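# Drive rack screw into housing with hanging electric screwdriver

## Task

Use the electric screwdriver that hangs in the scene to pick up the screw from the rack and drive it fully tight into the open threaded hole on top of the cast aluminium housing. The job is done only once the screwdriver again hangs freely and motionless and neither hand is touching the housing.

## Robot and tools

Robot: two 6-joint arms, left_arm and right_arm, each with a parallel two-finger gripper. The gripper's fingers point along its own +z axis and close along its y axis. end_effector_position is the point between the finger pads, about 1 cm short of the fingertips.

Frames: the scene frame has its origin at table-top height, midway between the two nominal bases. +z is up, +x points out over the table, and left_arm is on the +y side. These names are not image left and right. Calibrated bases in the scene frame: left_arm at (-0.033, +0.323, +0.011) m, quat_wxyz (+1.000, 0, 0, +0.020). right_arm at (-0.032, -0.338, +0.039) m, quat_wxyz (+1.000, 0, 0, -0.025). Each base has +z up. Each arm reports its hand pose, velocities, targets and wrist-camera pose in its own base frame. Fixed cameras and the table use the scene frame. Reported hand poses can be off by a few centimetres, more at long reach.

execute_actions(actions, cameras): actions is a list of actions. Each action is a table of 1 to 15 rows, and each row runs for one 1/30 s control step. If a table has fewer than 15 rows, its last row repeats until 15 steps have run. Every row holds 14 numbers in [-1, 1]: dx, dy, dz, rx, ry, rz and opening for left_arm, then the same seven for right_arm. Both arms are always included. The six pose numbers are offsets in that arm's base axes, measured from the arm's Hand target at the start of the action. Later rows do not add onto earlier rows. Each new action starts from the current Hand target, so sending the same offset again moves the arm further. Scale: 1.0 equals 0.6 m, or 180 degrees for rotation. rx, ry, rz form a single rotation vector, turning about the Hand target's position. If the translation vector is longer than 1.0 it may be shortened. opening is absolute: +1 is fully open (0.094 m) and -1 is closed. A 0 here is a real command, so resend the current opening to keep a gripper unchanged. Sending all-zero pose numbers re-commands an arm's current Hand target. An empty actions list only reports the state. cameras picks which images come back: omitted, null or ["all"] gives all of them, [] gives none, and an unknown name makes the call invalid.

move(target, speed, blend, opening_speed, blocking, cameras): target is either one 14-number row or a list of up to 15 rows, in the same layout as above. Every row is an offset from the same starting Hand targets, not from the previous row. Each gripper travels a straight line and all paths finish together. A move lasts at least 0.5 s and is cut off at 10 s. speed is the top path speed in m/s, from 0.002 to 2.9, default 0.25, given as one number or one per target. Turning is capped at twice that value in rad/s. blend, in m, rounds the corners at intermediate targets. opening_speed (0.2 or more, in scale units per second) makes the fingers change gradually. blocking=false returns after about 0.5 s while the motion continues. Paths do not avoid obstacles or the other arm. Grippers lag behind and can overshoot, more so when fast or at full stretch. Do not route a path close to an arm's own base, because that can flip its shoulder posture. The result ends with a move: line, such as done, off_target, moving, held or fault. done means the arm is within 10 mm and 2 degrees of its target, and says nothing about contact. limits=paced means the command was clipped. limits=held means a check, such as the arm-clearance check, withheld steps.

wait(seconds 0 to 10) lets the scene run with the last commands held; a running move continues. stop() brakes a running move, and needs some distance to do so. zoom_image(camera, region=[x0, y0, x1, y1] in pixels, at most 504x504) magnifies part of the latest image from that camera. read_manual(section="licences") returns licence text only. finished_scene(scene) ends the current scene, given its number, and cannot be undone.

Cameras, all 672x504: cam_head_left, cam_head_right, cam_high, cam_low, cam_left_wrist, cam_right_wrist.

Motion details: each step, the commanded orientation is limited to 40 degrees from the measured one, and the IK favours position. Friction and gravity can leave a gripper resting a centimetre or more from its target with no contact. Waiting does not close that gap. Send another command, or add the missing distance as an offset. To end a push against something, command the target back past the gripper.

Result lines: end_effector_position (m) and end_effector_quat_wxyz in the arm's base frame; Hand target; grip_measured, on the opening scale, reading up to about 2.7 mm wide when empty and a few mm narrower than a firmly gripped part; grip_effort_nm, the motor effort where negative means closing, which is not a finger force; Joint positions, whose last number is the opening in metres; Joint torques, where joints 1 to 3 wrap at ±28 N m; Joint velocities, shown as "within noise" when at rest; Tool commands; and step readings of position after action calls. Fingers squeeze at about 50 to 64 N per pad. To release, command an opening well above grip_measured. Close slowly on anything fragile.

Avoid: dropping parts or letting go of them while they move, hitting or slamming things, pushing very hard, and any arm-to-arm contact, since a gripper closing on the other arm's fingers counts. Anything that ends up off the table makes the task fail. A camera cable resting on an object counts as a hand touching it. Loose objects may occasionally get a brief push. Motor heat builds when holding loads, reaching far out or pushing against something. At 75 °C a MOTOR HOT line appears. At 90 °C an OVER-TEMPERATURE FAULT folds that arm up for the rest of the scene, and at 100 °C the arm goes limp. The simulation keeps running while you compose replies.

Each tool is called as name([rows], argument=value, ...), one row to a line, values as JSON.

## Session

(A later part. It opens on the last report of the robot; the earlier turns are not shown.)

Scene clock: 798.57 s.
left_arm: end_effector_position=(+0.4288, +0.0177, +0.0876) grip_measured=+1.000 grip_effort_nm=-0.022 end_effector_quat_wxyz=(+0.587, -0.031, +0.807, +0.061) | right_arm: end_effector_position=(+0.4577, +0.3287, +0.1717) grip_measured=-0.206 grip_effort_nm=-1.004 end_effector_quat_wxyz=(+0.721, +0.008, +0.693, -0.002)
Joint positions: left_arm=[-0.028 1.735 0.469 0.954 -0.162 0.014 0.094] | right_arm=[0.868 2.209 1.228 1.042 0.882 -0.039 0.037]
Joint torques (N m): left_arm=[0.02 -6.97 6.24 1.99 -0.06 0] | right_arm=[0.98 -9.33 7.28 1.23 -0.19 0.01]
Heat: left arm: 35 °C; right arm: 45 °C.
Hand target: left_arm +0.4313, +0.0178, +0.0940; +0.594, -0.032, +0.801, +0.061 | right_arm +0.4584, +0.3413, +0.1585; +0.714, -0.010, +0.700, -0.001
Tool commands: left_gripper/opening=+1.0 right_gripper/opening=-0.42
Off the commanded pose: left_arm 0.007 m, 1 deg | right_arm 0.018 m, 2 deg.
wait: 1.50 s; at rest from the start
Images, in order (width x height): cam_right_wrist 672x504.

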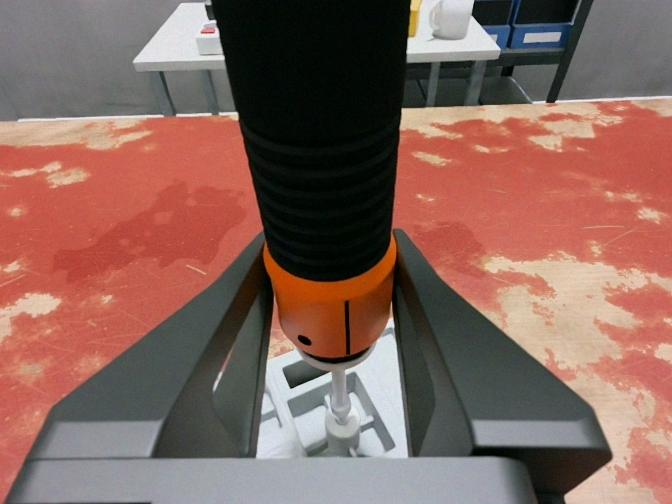

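move(target=[0,0,0,0,0,0,1,0.0,0.0,-0.0133,0,0.006,0.0,-0.42], speed=0.03, cameras=["cam_right_wrist","cam_low"])

zoom_image(camera="cam_right_wrist", region=[240, 340, 420, 470])

Scene clock: 808.57 s.
left_arm: end_effector_position=(+0.4288, +0.0177, +0.0876) grip_measured=+1.000 grip_effort_nm=-0.027 end_effector_quat_wxyz=(+0.587, -0.031, +0.807, +0.061) | right_arm: end_effector_position=(+0.4578, +0.3280, +0.1709) grip_measured=-0.206 grip_effort_nm=-1.004 end_effector_quat_wxyz=(+0.720, +0.013, +0.694, -0.001)
Joint positions: left_arm=[-0.028 1.735 0.469 0.954 -0.162 0.014 0.094] | right_arm=[0.868 2.21 1.228 1.042 0.886 -0.029 0.037]
Joint torques (N m): left_arm=[-0.01 -6.95 6.23 1.99 -0.05 0] | right_arm=[1.16 -8.99 6.82 1.06 -0.26 0.1]
Heat: left arm: 35 °C; right arm: 45 °C.
Hand target: left_arm +0.4313, +0.0178, +0.0940; +0.594, -0.032, +0.801, +0.061 | right_arm +0.4584, +0.3412, +0.1506; +0.707, -0.010, +0.707, -0.001
Off the commanded pose: left_arm 0.007 m, 1 deg | right_arm 0.024 m, 3 deg.
move: off_target (right_arm)
Images, in order (width x height): cam_low 672x504, cam_right_wrist 672x504.

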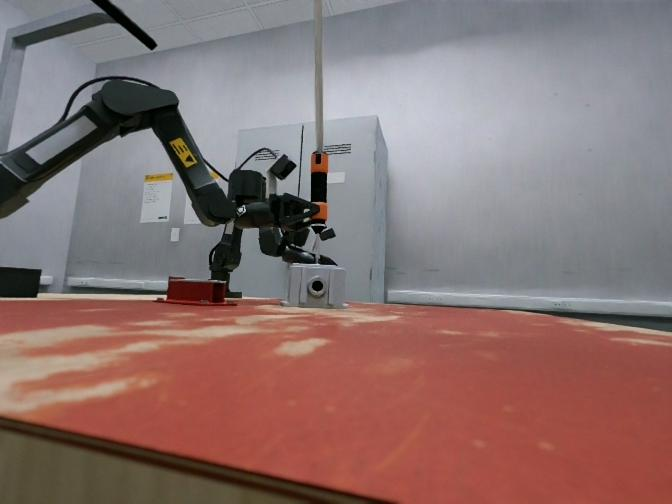

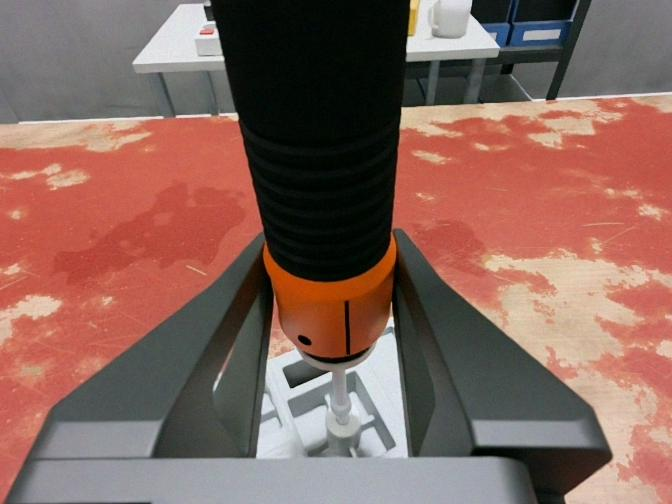

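Scaled by 2.800 from the camera's 672x504 image, which has a finer 960x720 frame.

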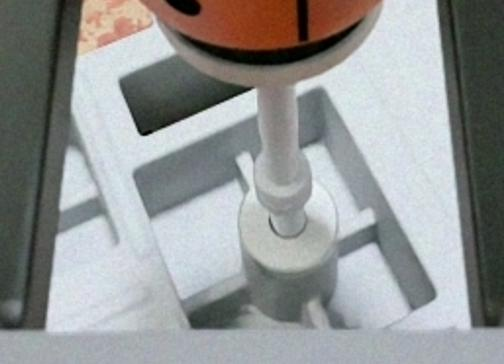

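move(target=[0,0,0,0,0,0,1,0.0,0.0,-0.025,0,0.0,0.0,-0.42], speed=0.03, cameras=["cam_right_wrist","cam_low"])

zoom_image(camera="cam_right_wrist", region=[240, 340, 420, 470])

Scene clock: 821.87 s.
left_arm: end_effector_position=(+0.4288, +0.0177, +0.0876) grip_measured=+1.000 grip_effort_nm=-0.022 end_effector_quat_wxyz=(+0.587, -0.031, +0.807, +0.061) | right_arm: end_effector_position=(+0.4576, +0.3255, +0.1680) grip_measured=-0.206 grip_effort_nm=-1.013 end_effector_quat_wxyz=(+0.727, +0.027, +0.686, +0.001)
Joint positions: left_arm=[-0.028 1.735 0.469 0.954 -0.162 0.014 0.094] | right_arm=[0.869 2.235 1.228 1.099 0.905 -0.031 0.037]
Joint torques (N m): left_arm=[0.03 -6.97 6.24 2 -0.05 0] | right_arm=[0.91 -8.5 5.64 0.94 -0.47 0.15]
Heat: left arm: 35 °C; right arm: 44 °C.
Hand target: left_arm +0.4313, +0.0178, +0.0940; +0.594, -0.032, +0.801, +0.061 | right_arm +0.4584, +0.3412, +0.1355; +0.707, -0.010, +0.707, -0.001
Off the commanded pose: left_arm 0.007 m, 1 deg | right_arm 0.036 m, 5 deg.
move: off_target (right_arm)
Images, in order (width x height): cam_low 672x504, cam_right_wrist 672x504.

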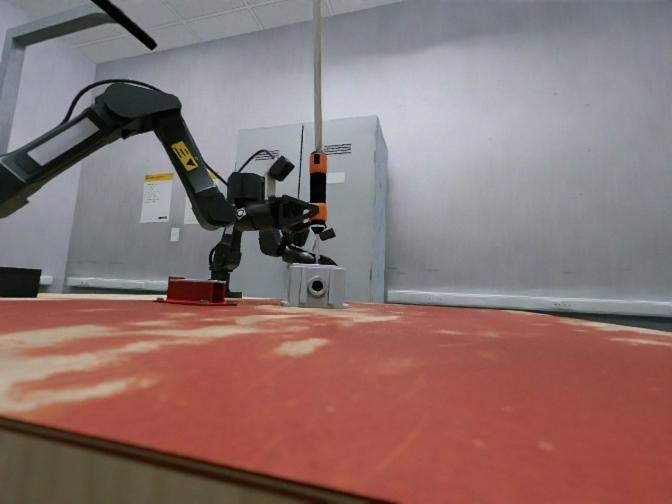

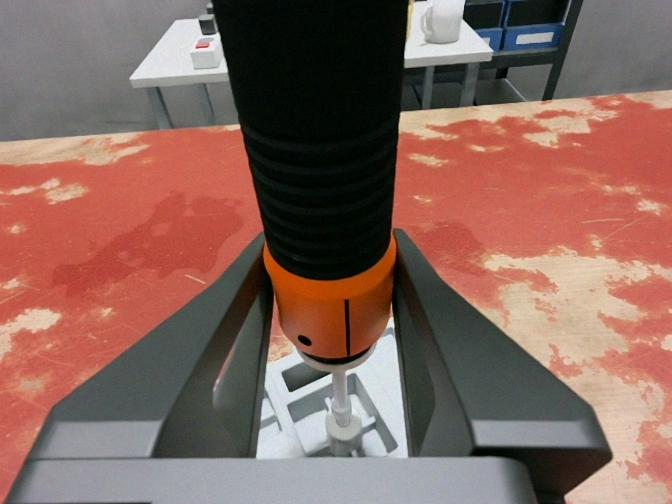

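Scaled by 2.800 from the camera's 672x504 image, which has a finer 960x720 frame.

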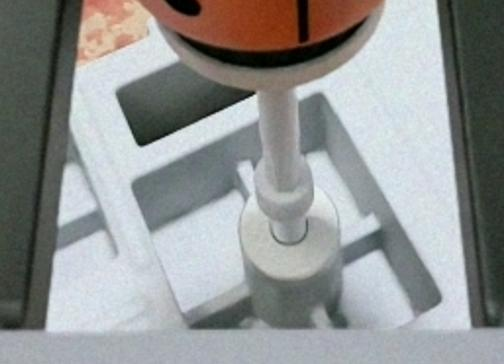

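move(target=[0,0,0,0,0,0,1,0.0,0.006,-0.02,-0.016,0.012,0.0,-0.42], speed=0.03, cameras=["cam_right_wrist","cam_low"])

zoom_image(camera="cam_right_wrist", region=[240, 340, 420, 470])

Scene clock: 832.90 s.
left_arm: end_effector_position=(+0.4288, +0.0177, +0.0876) grip_measured=+1.000 grip_effort_nm=-0.027 end_effector_quat_wxyz=(+0.587, -0.031, +0.807, +0.061) | right_arm: end_effector_position=(+0.4575, +0.3272, +0.1573) grip_measured=-0.206 grip_effort_nm=-1.013 end_effector_quat_wxyz=(+0.720, +0.018, +0.694, -0.007)
Joint positions: left_arm=[-0.028 1.735 0.469 0.954 -0.162 0.014 0.094] | right_arm=[0.871 2.249 1.228 1.081 0.905 -0.031 0.037]
Joint torques (N m): left_arm=[0.02 -6.93 6.23 2 -0.04 0] | right_arm=[1.13 -8.81 6.56 0.63 -0.37 0.1]
Heat: left arm: 35 °C; right arm: 43 °C.
Hand target: left_arm +0.4313, +0.0178, +0.0940; +0.594, -0.032, +0.801, +0.061 | right_arm +0.4584, +0.3447, +0.1235; +0.693, -0.028, +0.720, -0.018
Off the commanded pose: left_arm 0.007 m, 1 deg | right_arm 0.038 m, 7 deg.
move: off_target (right_arm)
Images, in order (width x height): cam_low 672x504, cam_right_wrist 672x504.

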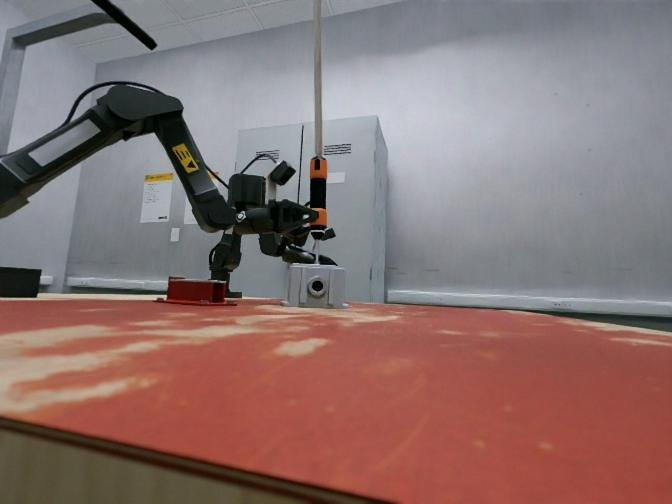

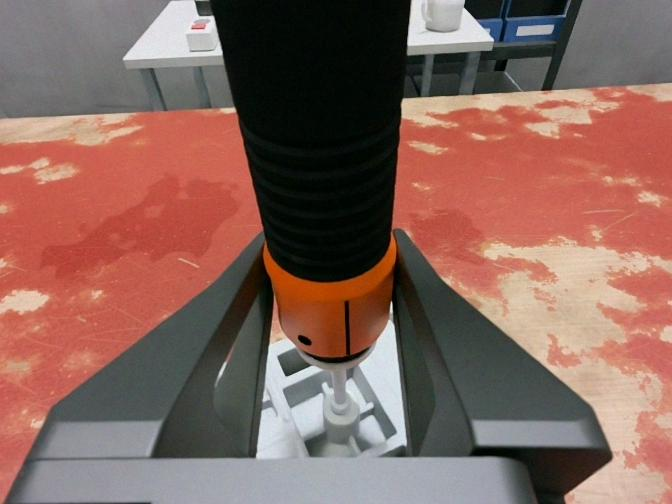

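Scaled by 2.800 from the camera's 672x504 image, which has a finer 960x720 frame.

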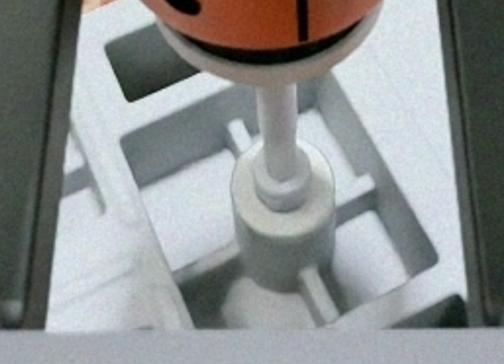

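wait(seconds=1.0, cameras=["cam_right_wrist","cam_low"])

zoom_image(camera="cam_right_wrist", region=[280, 360, 400, 460])

zoom_image(camera="cam_low", region=[270, 190, 370, 310])

Scene clock: 843.40 s.
left_arm: end_effector_position=(+0.4288, +0.0177, +0.0876) grip_measured=+1.000 grip_effort_nm=-0.027 end_effector_quat_wxyz=(+0.587, -0.031, +0.807, +0.061) | right_arm: end_effector_position=(+0.4575, +0.3275, +0.1566) grip_measured=-0.206 grip_effort_nm=-1.009 end_effector_quat_wxyz=(+0.720, +0.017, +0.694, -0.007)
Joint positions: left_arm=[-0.028 1.735 0.469 0.954 -0.162 0.014 0.094] | right_arm=[0.871 2.25 1.228 1.08 0.904 -0.031 0.037]
Joint torques (N m): left_arm=[0.03 -6.95 6.22 2 -0.05 0.01] | right_arm=[1.28 -8.62 6.46 0.61 -0.35 0.09]
Heat: left arm: 35 °C; right arm: 42 °C.
Hand target: left_arm +0.4313, +0.0178, +0.0940; +0.594, -0.032, +0.801, +0.061 | right_arm +0.4584, +0.3448, +0.1234; +0.693, -0.028, +0.720, -0.018
Tool commands: left_gripper/opening=+1.0 right_gripper/opening=-0.42
Off the commanded pose: left_arm 0.007 m, 1 deg | right_arm 0.037 m, 7 deg.
wait: 1.00 s; at rest from the start
Images, in order (width x height): cam_low 672x504, cam_right_wrist 672x504.

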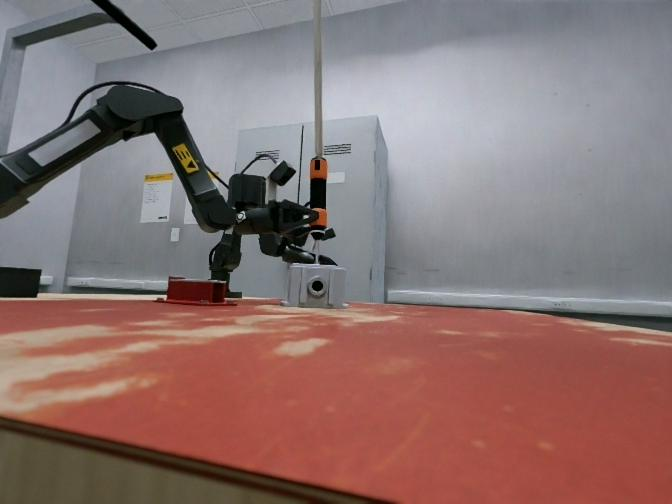

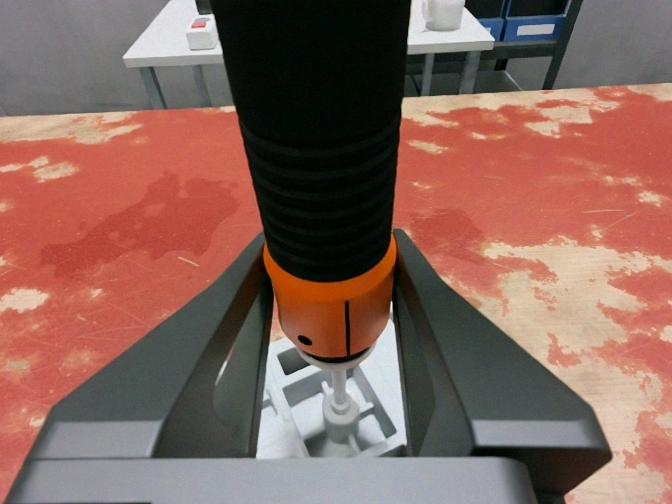

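Scaled by 4.200 from the camera's 672x504 image, which has a finer 960x720 frame.

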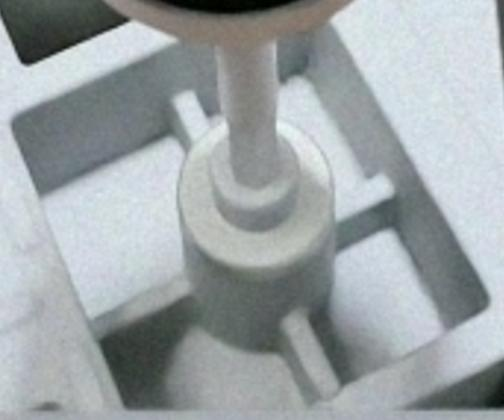

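Scaled by 4.200 from the camera's 672x504 image, which has a finer 960x720 frame.

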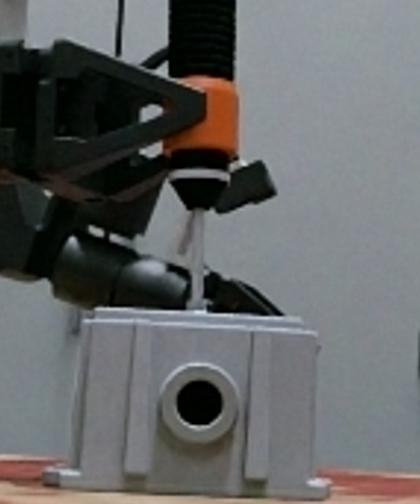

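move(target=[0,0,0,0,0,0,1,0.0,0.0,-0.015,0.0,0.0,0.0,-0.42], speed=0.03, cameras=["cam_right_wrist","cam_low"])

zoom_image(camera="cam_right_wrist", region=[280, 360, 400, 460])

Scene clock: 851.90 s.
left_arm: end_effector_position=(+0.4288, +0.0177, +0.0876) grip_measured=+1.000 grip_effort_nm=-0.022 end_effector_quat_wxyz=(+0.587, -0.031, +0.807, +0.061) | right_arm: end_effector_position=(+0.4576, +0.3276, +0.1554) grip_measured=-0.206 grip_effort_nm=-1.009 end_effector_quat_wxyz=(+0.722, +0.018, +0.692, -0.006)
Joint positions: left_arm=[-0.028 1.735 0.469 0.954 -0.162 0.014 0.094] | right_arm=[0.871 2.259 1.228 1.098 0.904 -0.036 0.037]
Joint torques (N m): left_arm=[0.05 -6.93 6.26 1.99 -0.05 0] | right_arm=[1.32 -7.54 6.11 0.68 -0.37 0.16]
Heat: left arm: 35 °C; right arm: 42 °C.
Hand target: left_arm +0.4313, +0.0178, +0.0940; +0.594, -0.032, +0.801, +0.061 | right_arm +0.4584, +0.3448, +0.1145; +0.693, -0.028, +0.720, -0.018
Off the commanded pose: left_arm 0.007 m, 1 deg | right_arm 0.044 m, 7 deg.
move: off_target (right_arm)
Images, in order (width x height): cam_low 672x504, cam_right_wrist 672x504.

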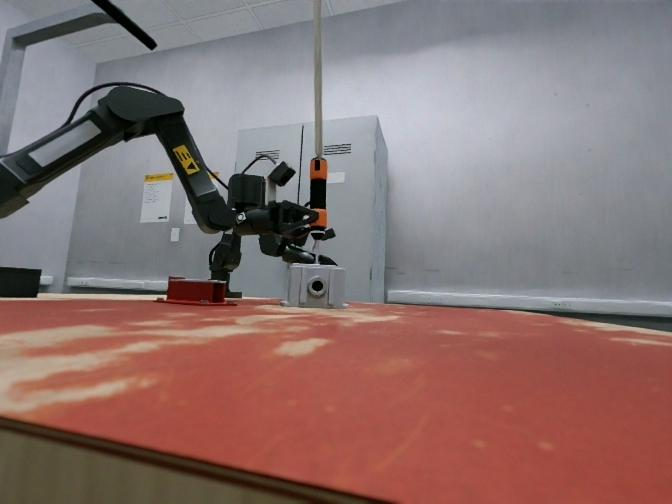

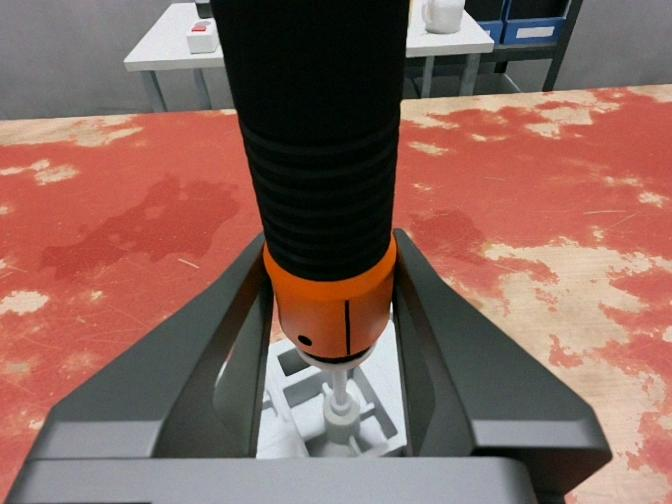

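Scaled by 4.200 from the camera's 672x504 image, which has a finer 960x720 frame.

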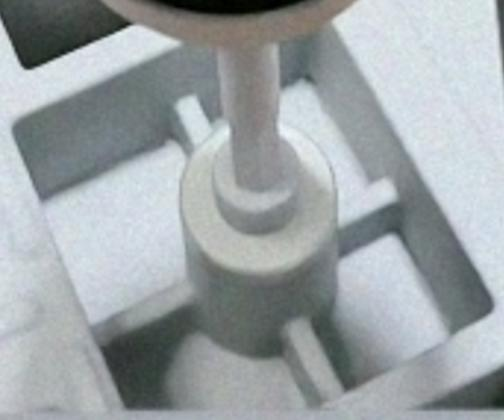

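move([
  [0,0,0,0,0,0,1,0.0,-0.018,0.1,0.016,-0.012,0.0,-0.42],
  [0,0,0,0,0,0,1,0.0,-0.018,0.22,0.016,-0.012,0.0,-0.42],
], speed=0.08, blend=0.01)

zoom_image(camera="cam_right_wrist", region=[240, 340, 420, 470])

zoom_image(camera="cam_high", region=[290, 190, 370, 310])

zoom_image(camera="cam_head_left", region=[310, 160, 430, 270])

Scene clock: 864.37 s.
left_arm: end_effector_position=(+0.4288, +0.0177, +0.0876) grip_measured=+1.000 grip_effort_nm=-0.017 end_effector_quat_wxyz=(+0.587, -0.031, +0.807, +0.061) | right_arm: end_effector_position=(+0.4553, +0.3305, +0.1620) grip_measured=-0.206 grip_effort_nm=-1.009 end_effector_quat_wxyz=(+0.658, -0.050, +0.751, -0.031)
Joint positions: left_arm=[-0.028 1.735 0.469 0.954 -0.162 0.014 0.094] | right_arm=[0.863 2.108 1.251 0.658 0.834 0.034 0.037]
Joint torques (N m): left_arm=[0.02 -6.97 6.26 1.98 -0.05 0.01] | right_arm=[0.4 -20.3 11.04 1.88 0.34 -0.43]
Heat: left arm: 35 °C; right arm: 41 °C.
Hand target: left_arm +0.4313, +0.0178, +0.0940; +0.594, -0.032, +0.801, +0.061 | right_arm +0.4584, +0.3339, +0.2464; +0.707, -0.010, +0.707, -0.001
Off the commanded pose: left_arm 0.007 m, 1 deg | right_arm 0.085 m, 10 deg.
move: off_target (right_arm)

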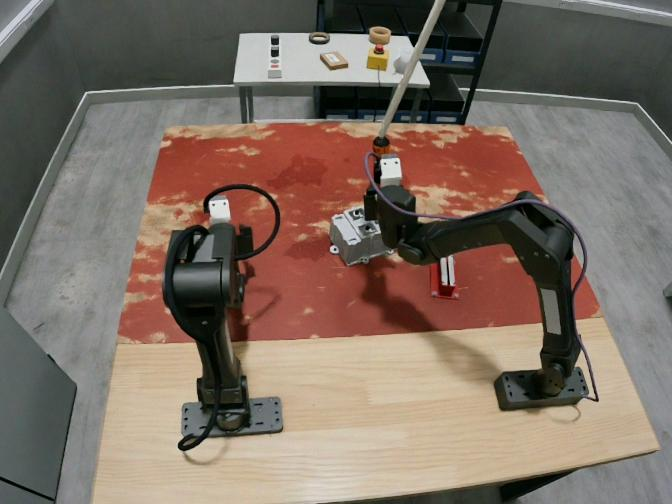

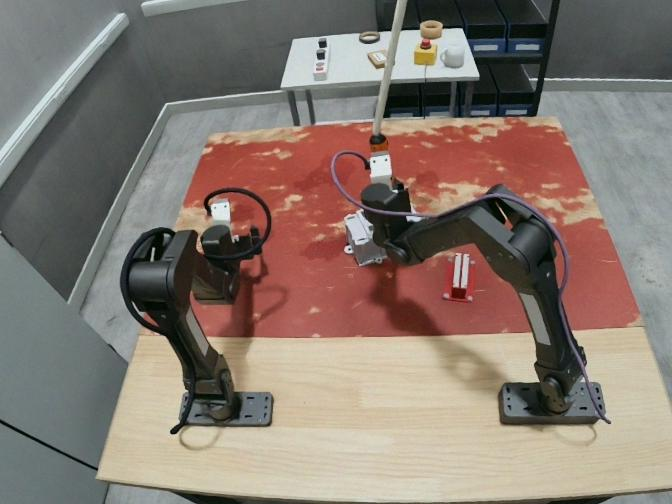

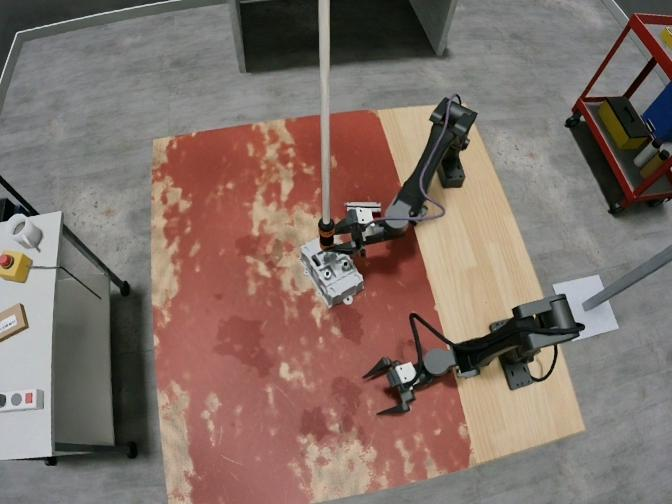

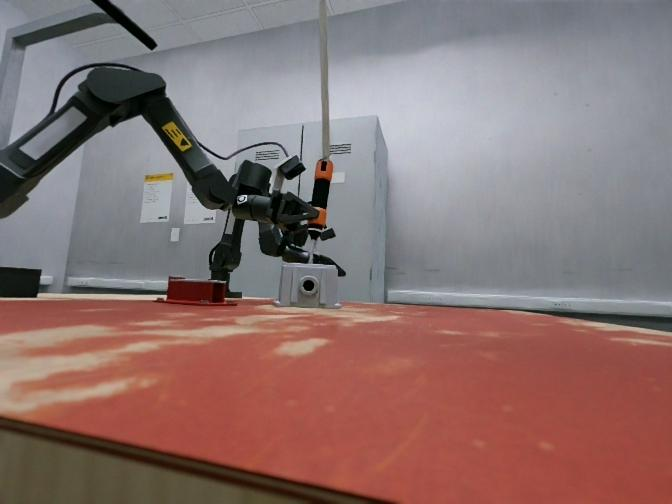

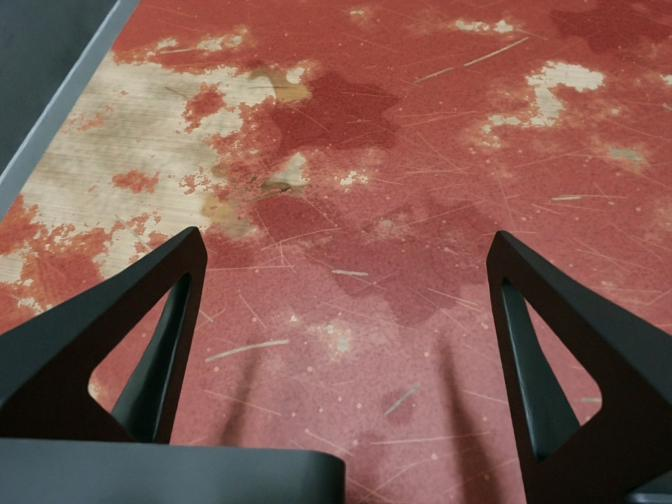

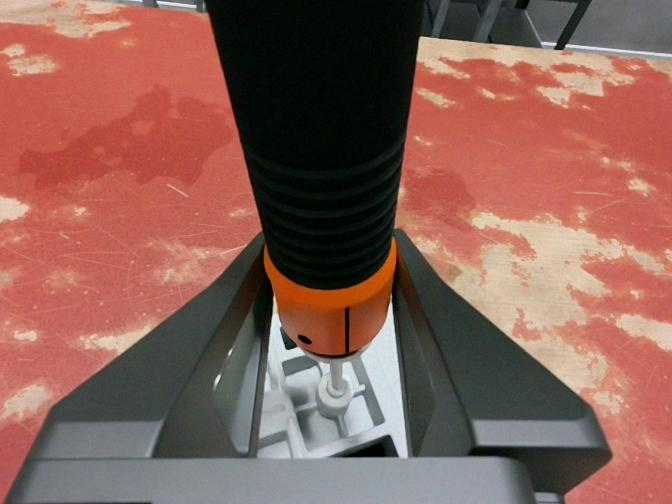

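Scaled by 2.800 from the camera's 672x504 image, which has a finer 960x720 frame.

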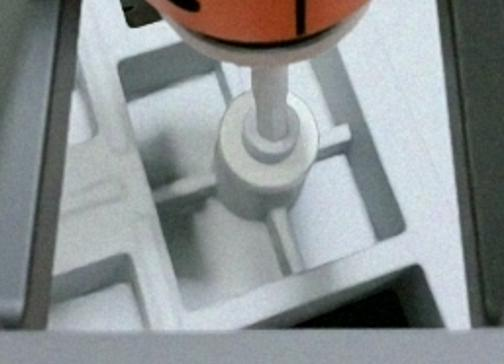

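Scaled by 4.200 from the camera's 672x504 image, which has a finer 960x720 frame.

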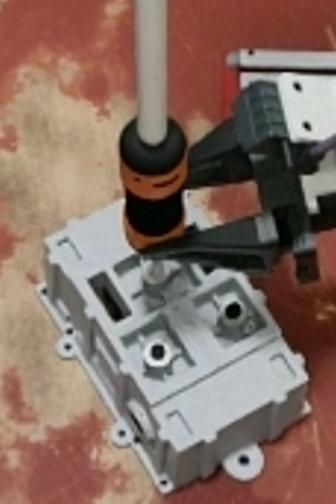

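Scaled by 4.200 from the camera's 672x504 image, which has a finer 960x720 frame.

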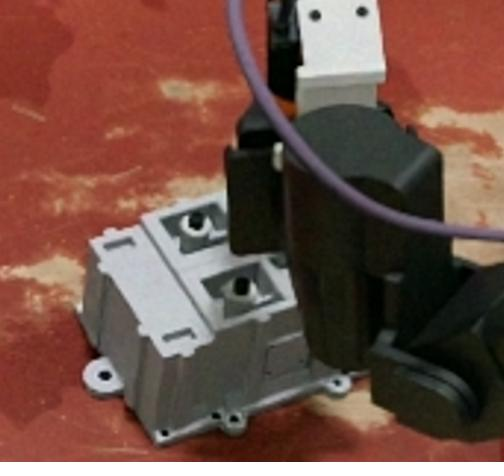

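zoom_image(camera="cam_low", region=[260, 200, 360, 320])

zoom_image(camera="cam_right_wrist", region=[280, 340, 400, 460])

Scaled by 4.200 from the camera's 672x504 image, which has a finer 960x720 frame.

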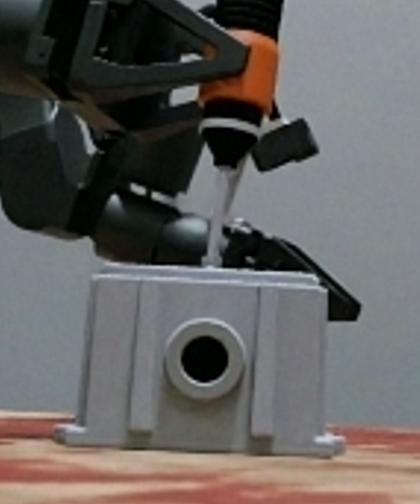

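Scaled by 4.200 from the camera's 672x504 image, which has a finer 960x720 frame.

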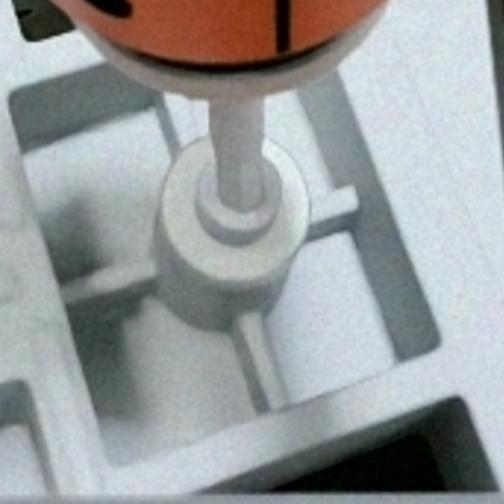

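move(target=[0,0,0,0,0,0,1,0.0,0.0,-0.11,0.0,0.0,0.0,-0.42], speed=0.06, cameras=["cam_right_wrist","cam_low","cam_high"])

zoom_image(camera="cam_right_wrist", region=[280, 340, 400, 460])

zoom_image(camera="cam_low", region=[260, 200, 360, 320])

Scene clock: 896.97 s.
left_arm: end_effector_position=(+0.4288, +0.0177, +0.0876) grip_measured=+1.000 grip_effort_nm=-0.022 end_effector_quat_wxyz=(+0.587, -0.031, +0.807, +0.061) | right_arm: end_effector_position=(+0.4576, +0.3274, +0.1621) grip_measured=-0.206 grip_effort_nm=-1.018 end_effector_quat_wxyz=(+0.682, -0.024, +0.730, -0.030)
Joint positions: left_arm=[-0.028 1.735 0.469 0.954 -0.162 0.014 0.094] | right_arm=[0.864 2.153 1.238 0.81 0.872 0.003 0.037]
Joint torques (N m): left_arm=[0.02 -6.95 6.2 1.98 -0.05 0.01] | right_arm=[0.31 -11.85 6.08 2.36 -0.15 -0.13]
Heat: left arm: 36 °C; right arm: 57 °C.
Hand target: left_arm +0.4313, +0.0178, +0.0940; +0.594, -0.032, +0.801, +0.061 | right_arm +0.4584, +0.3340, +0.1804; +0.707, -0.010, +0.707, -0.001
Off the commanded pose: left_arm 0.007 m, 1 deg | right_arm 0.019 m, 5 deg.
move: off_target (right_arm)
Images, in order (width x height): cam_high 672x504, cam_low 672x504, cam_right_wrist 672x504.

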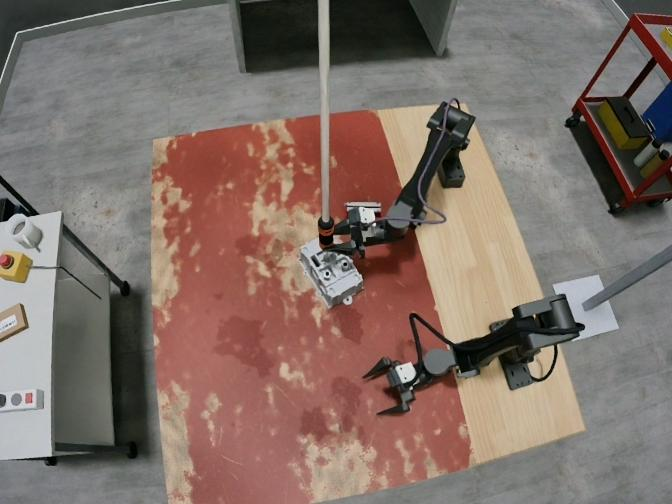

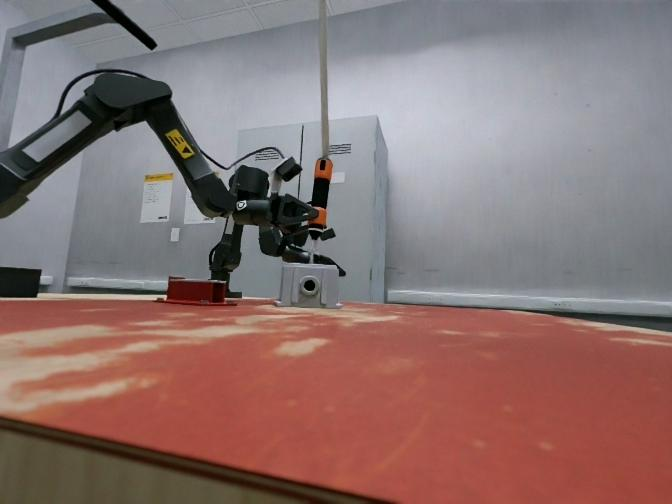

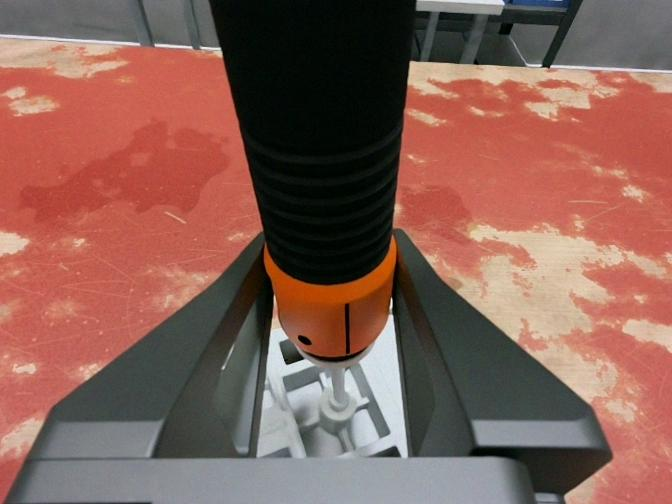

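Scaled by 4.200 from the camera's 672x504 image, which has a finer 960x720 frame.

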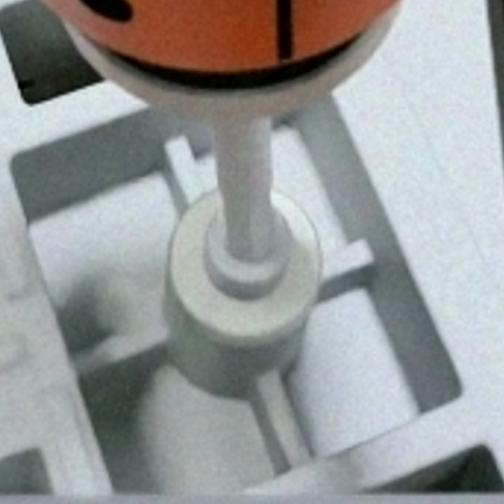

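Scaled by 4.200 from the camera's 672x504 image, which has a finer 960x720 frame.

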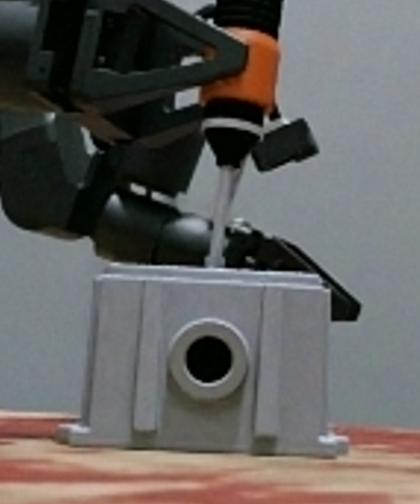

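move(target=[0,0,0,0,0,0,1,-0.0117,-0.02,-0.01,0.028,-0.03,0.0,-0.42], speed=0.06, cameras=["cam_right_wrist","cam_low","cam_high"])

zoom_image(camera="cam_low", region=[260, 200, 360, 320])

Scene clock: 917.53 s.
left_arm: end_effector_position=(+0.4288, +0.0177, +0.0876) grip_measured=+1.000 grip_effort_nm=-0.032 end_effector_quat_wxyz=(+0.587, -0.031, +0.807, +0.061) | right_arm: end_effector_position=(+0.4519, +0.3194, +0.1829) grip_measured=-0.206 grip_effort_nm=-1.013 end_effector_quat_wxyz=(+0.740, +0.034, +0.671, +0.028)
Joint positions: left_arm=[-0.028 1.735 0.469 0.954 -0.162 0.014 0.094] | right_arm=[0.862 2.195 1.173 1.173 0.87 -0.028 0.037]
Joint torques (N m): left_arm=[0.01 -6.98 6.24 2 -0.05 0.01] | right_arm=[-0.13 -10.56 4.41 1.61 -0.31 -0.07]
Heat: left arm: 36 °C; right arm: 51 °C.
Hand target: left_arm +0.4313, +0.0178, +0.0940; +0.594, -0.032, +0.801, +0.061 | right_arm +0.4515, +0.3219, +0.1746; +0.739, +0.021, +0.672, +0.030
Off the commanded pose: left_arm 0.007 m, 1 deg | right_arm 0.009 m, 2 deg.
move: done
Images, in order (width x height): cam_high 672x504, cam_low 672x504, cam_right_wrist 672x504.

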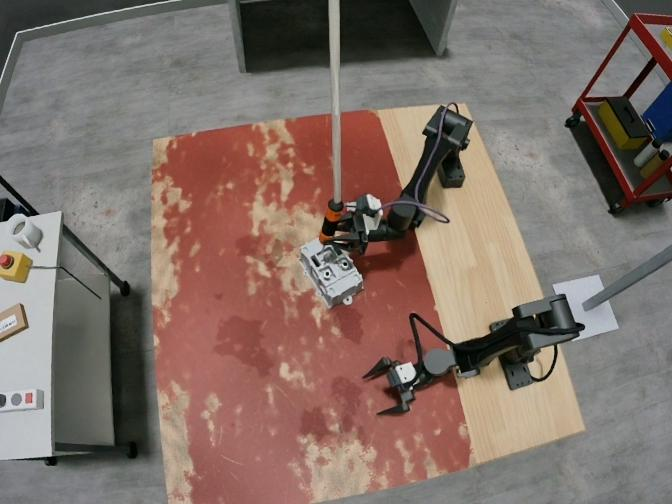

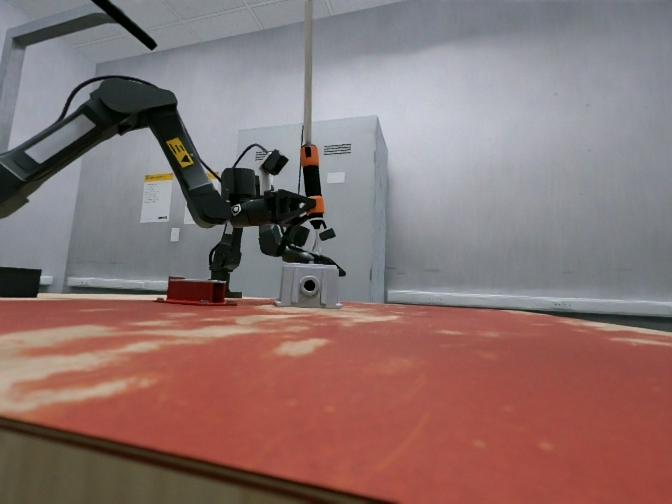

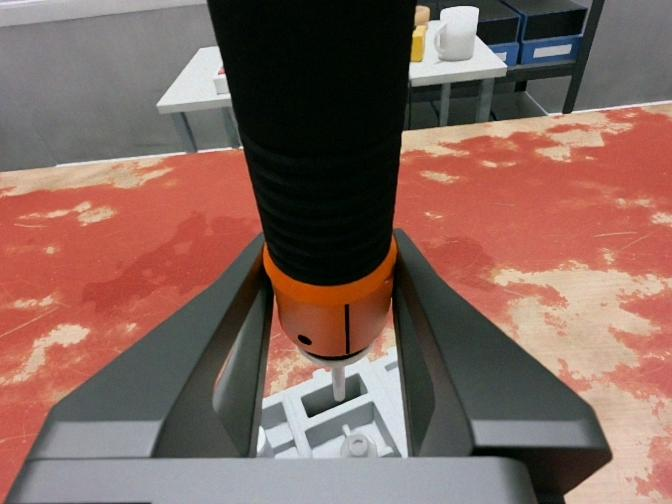

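Scaled by 4.200 from the camera's 672x504 image, which has a finer 960x720 frame.

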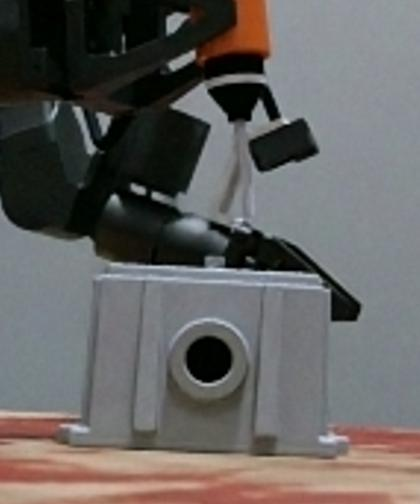

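zoom_image(camera="cam_right_wrist", region=[260, 360, 420, 470])

zoom_image(camera="cam_high", region=[290, 190, 370, 310])

Scaled by 3.150 from the camera's 672x504 image, which has a finer 960x720 frame.

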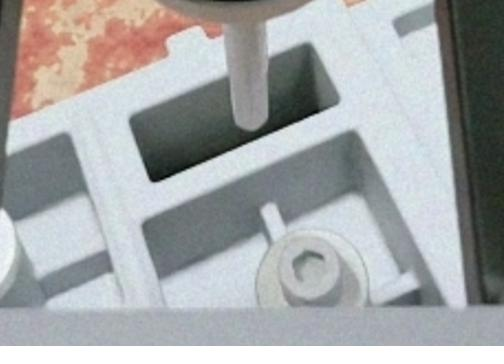

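Scaled by 4.200 from the camera's 672x504 image, which has a finer 960x720 frame.

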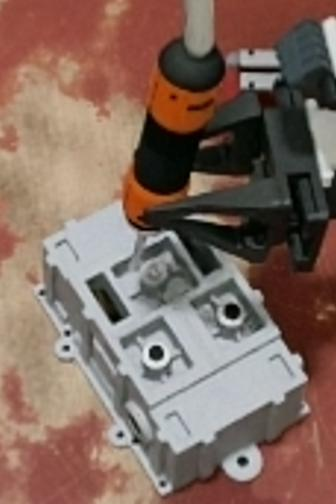

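move([
  [0,0,0,0,0,0,1,0.0,0.0,0.176,-0.005,0.005,-0.002,-0.42],
  [0,0,0,0,0,0,1,0.0275,-0.3625,0.176,-0.0111,0.0104,-0.0043,-0.42],
], blend=0.03, speed=0.12)

Scene clock: 948.80 s.
left_arm: end_effector_position=(+0.4288, +0.0177, +0.0876) grip_measured=+1.000 grip_effort_nm=-0.017 end_effector_quat_wxyz=(+0.587, -0.031, +0.807, +0.061) | right_arm: end_effector_position=(+0.4751, +0.1040, +0.2675) grip_measured=-0.206 grip_effort_nm=-1.009 end_effector_quat_wxyz=(+0.719, +0.012, +0.694, +0.001)
Joint positions: left_arm=[-0.028 1.735 0.469 0.954 -0.162 0.014 0.094] | right_arm=[0.342 1.592 0.838 0.791 0.358 0.005 0.037]
Joint torques (N m): left_arm=[0.05 -6.93 6.22 1.98 -0.05 0] | right_arm=[-0.05 -10.78 5.31 1.62 -0.2 0.1]
Heat: left arm: 36 °C; right arm: 46 °C.
Hand target: left_arm +0.4313, +0.0178, +0.0940; +0.594, -0.032, +0.801, +0.061 | right_arm +0.4680, +0.1045, +0.2802; +0.729, +0.013, +0.685, +0.013
Off the commanded pose: left_arm 0.007 m, 1 deg | right_arm 0.015 m, 2 deg.
move: off_target (right_arm)

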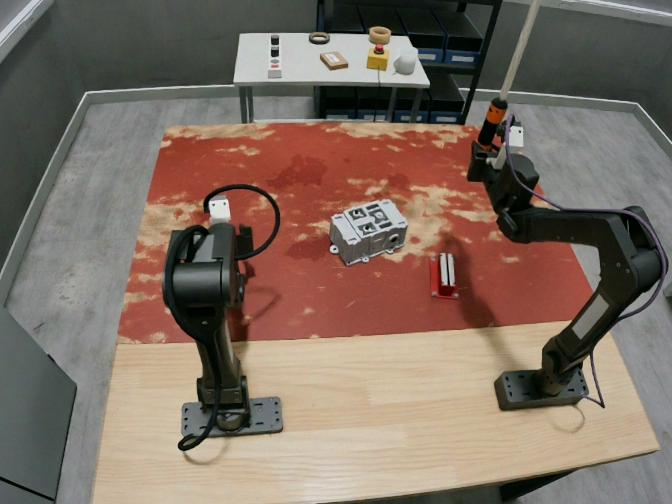

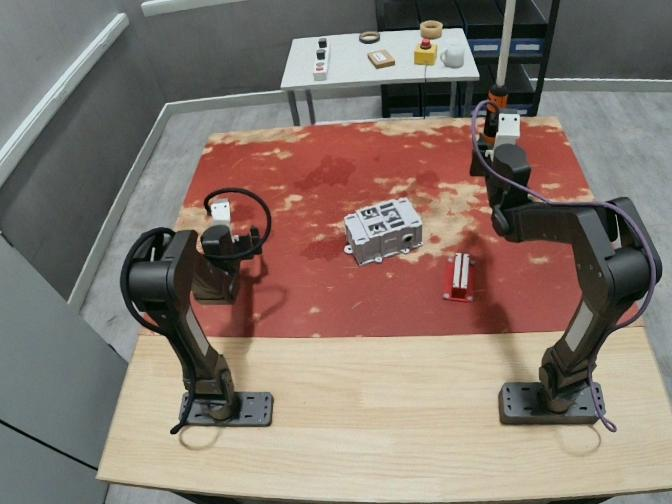

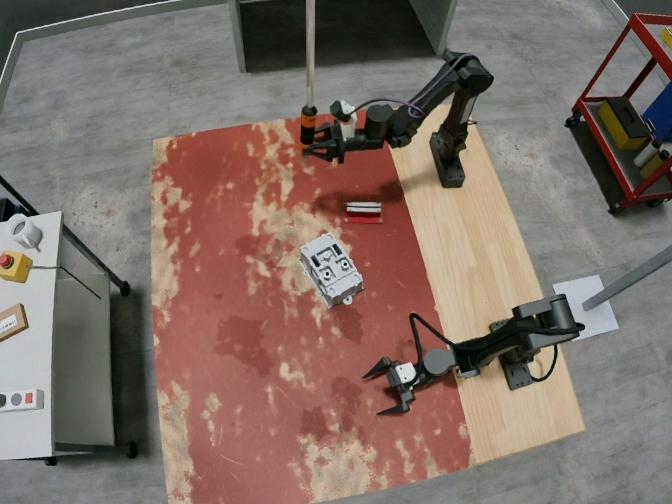

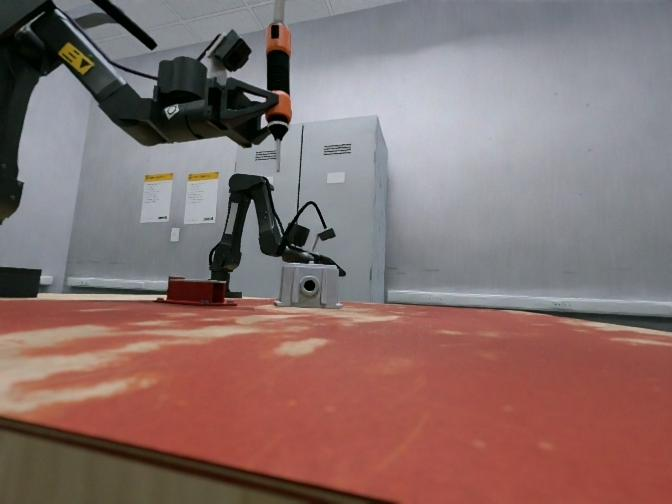

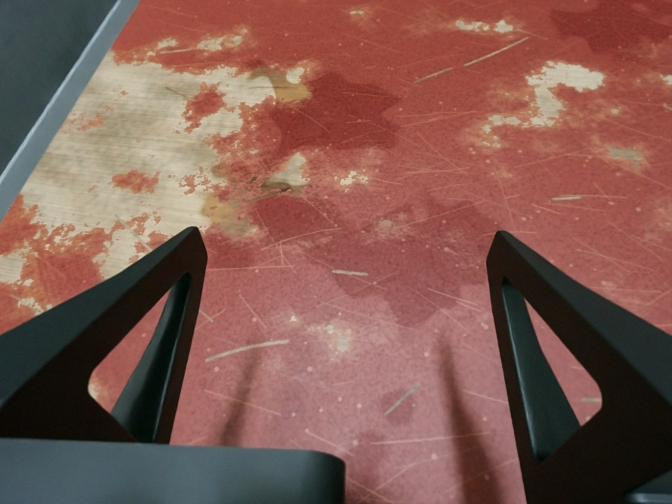

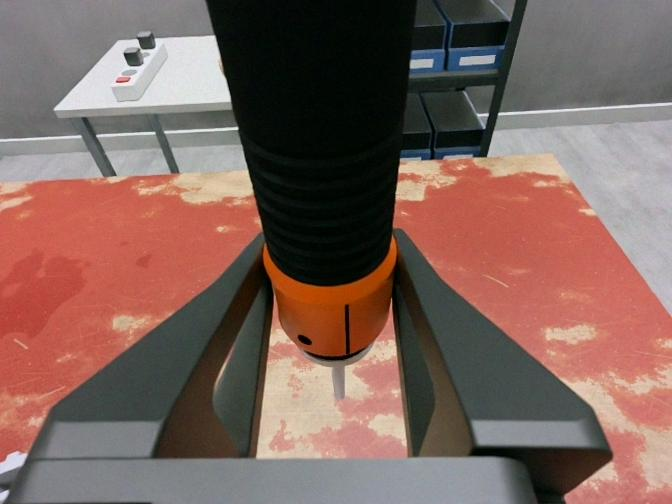

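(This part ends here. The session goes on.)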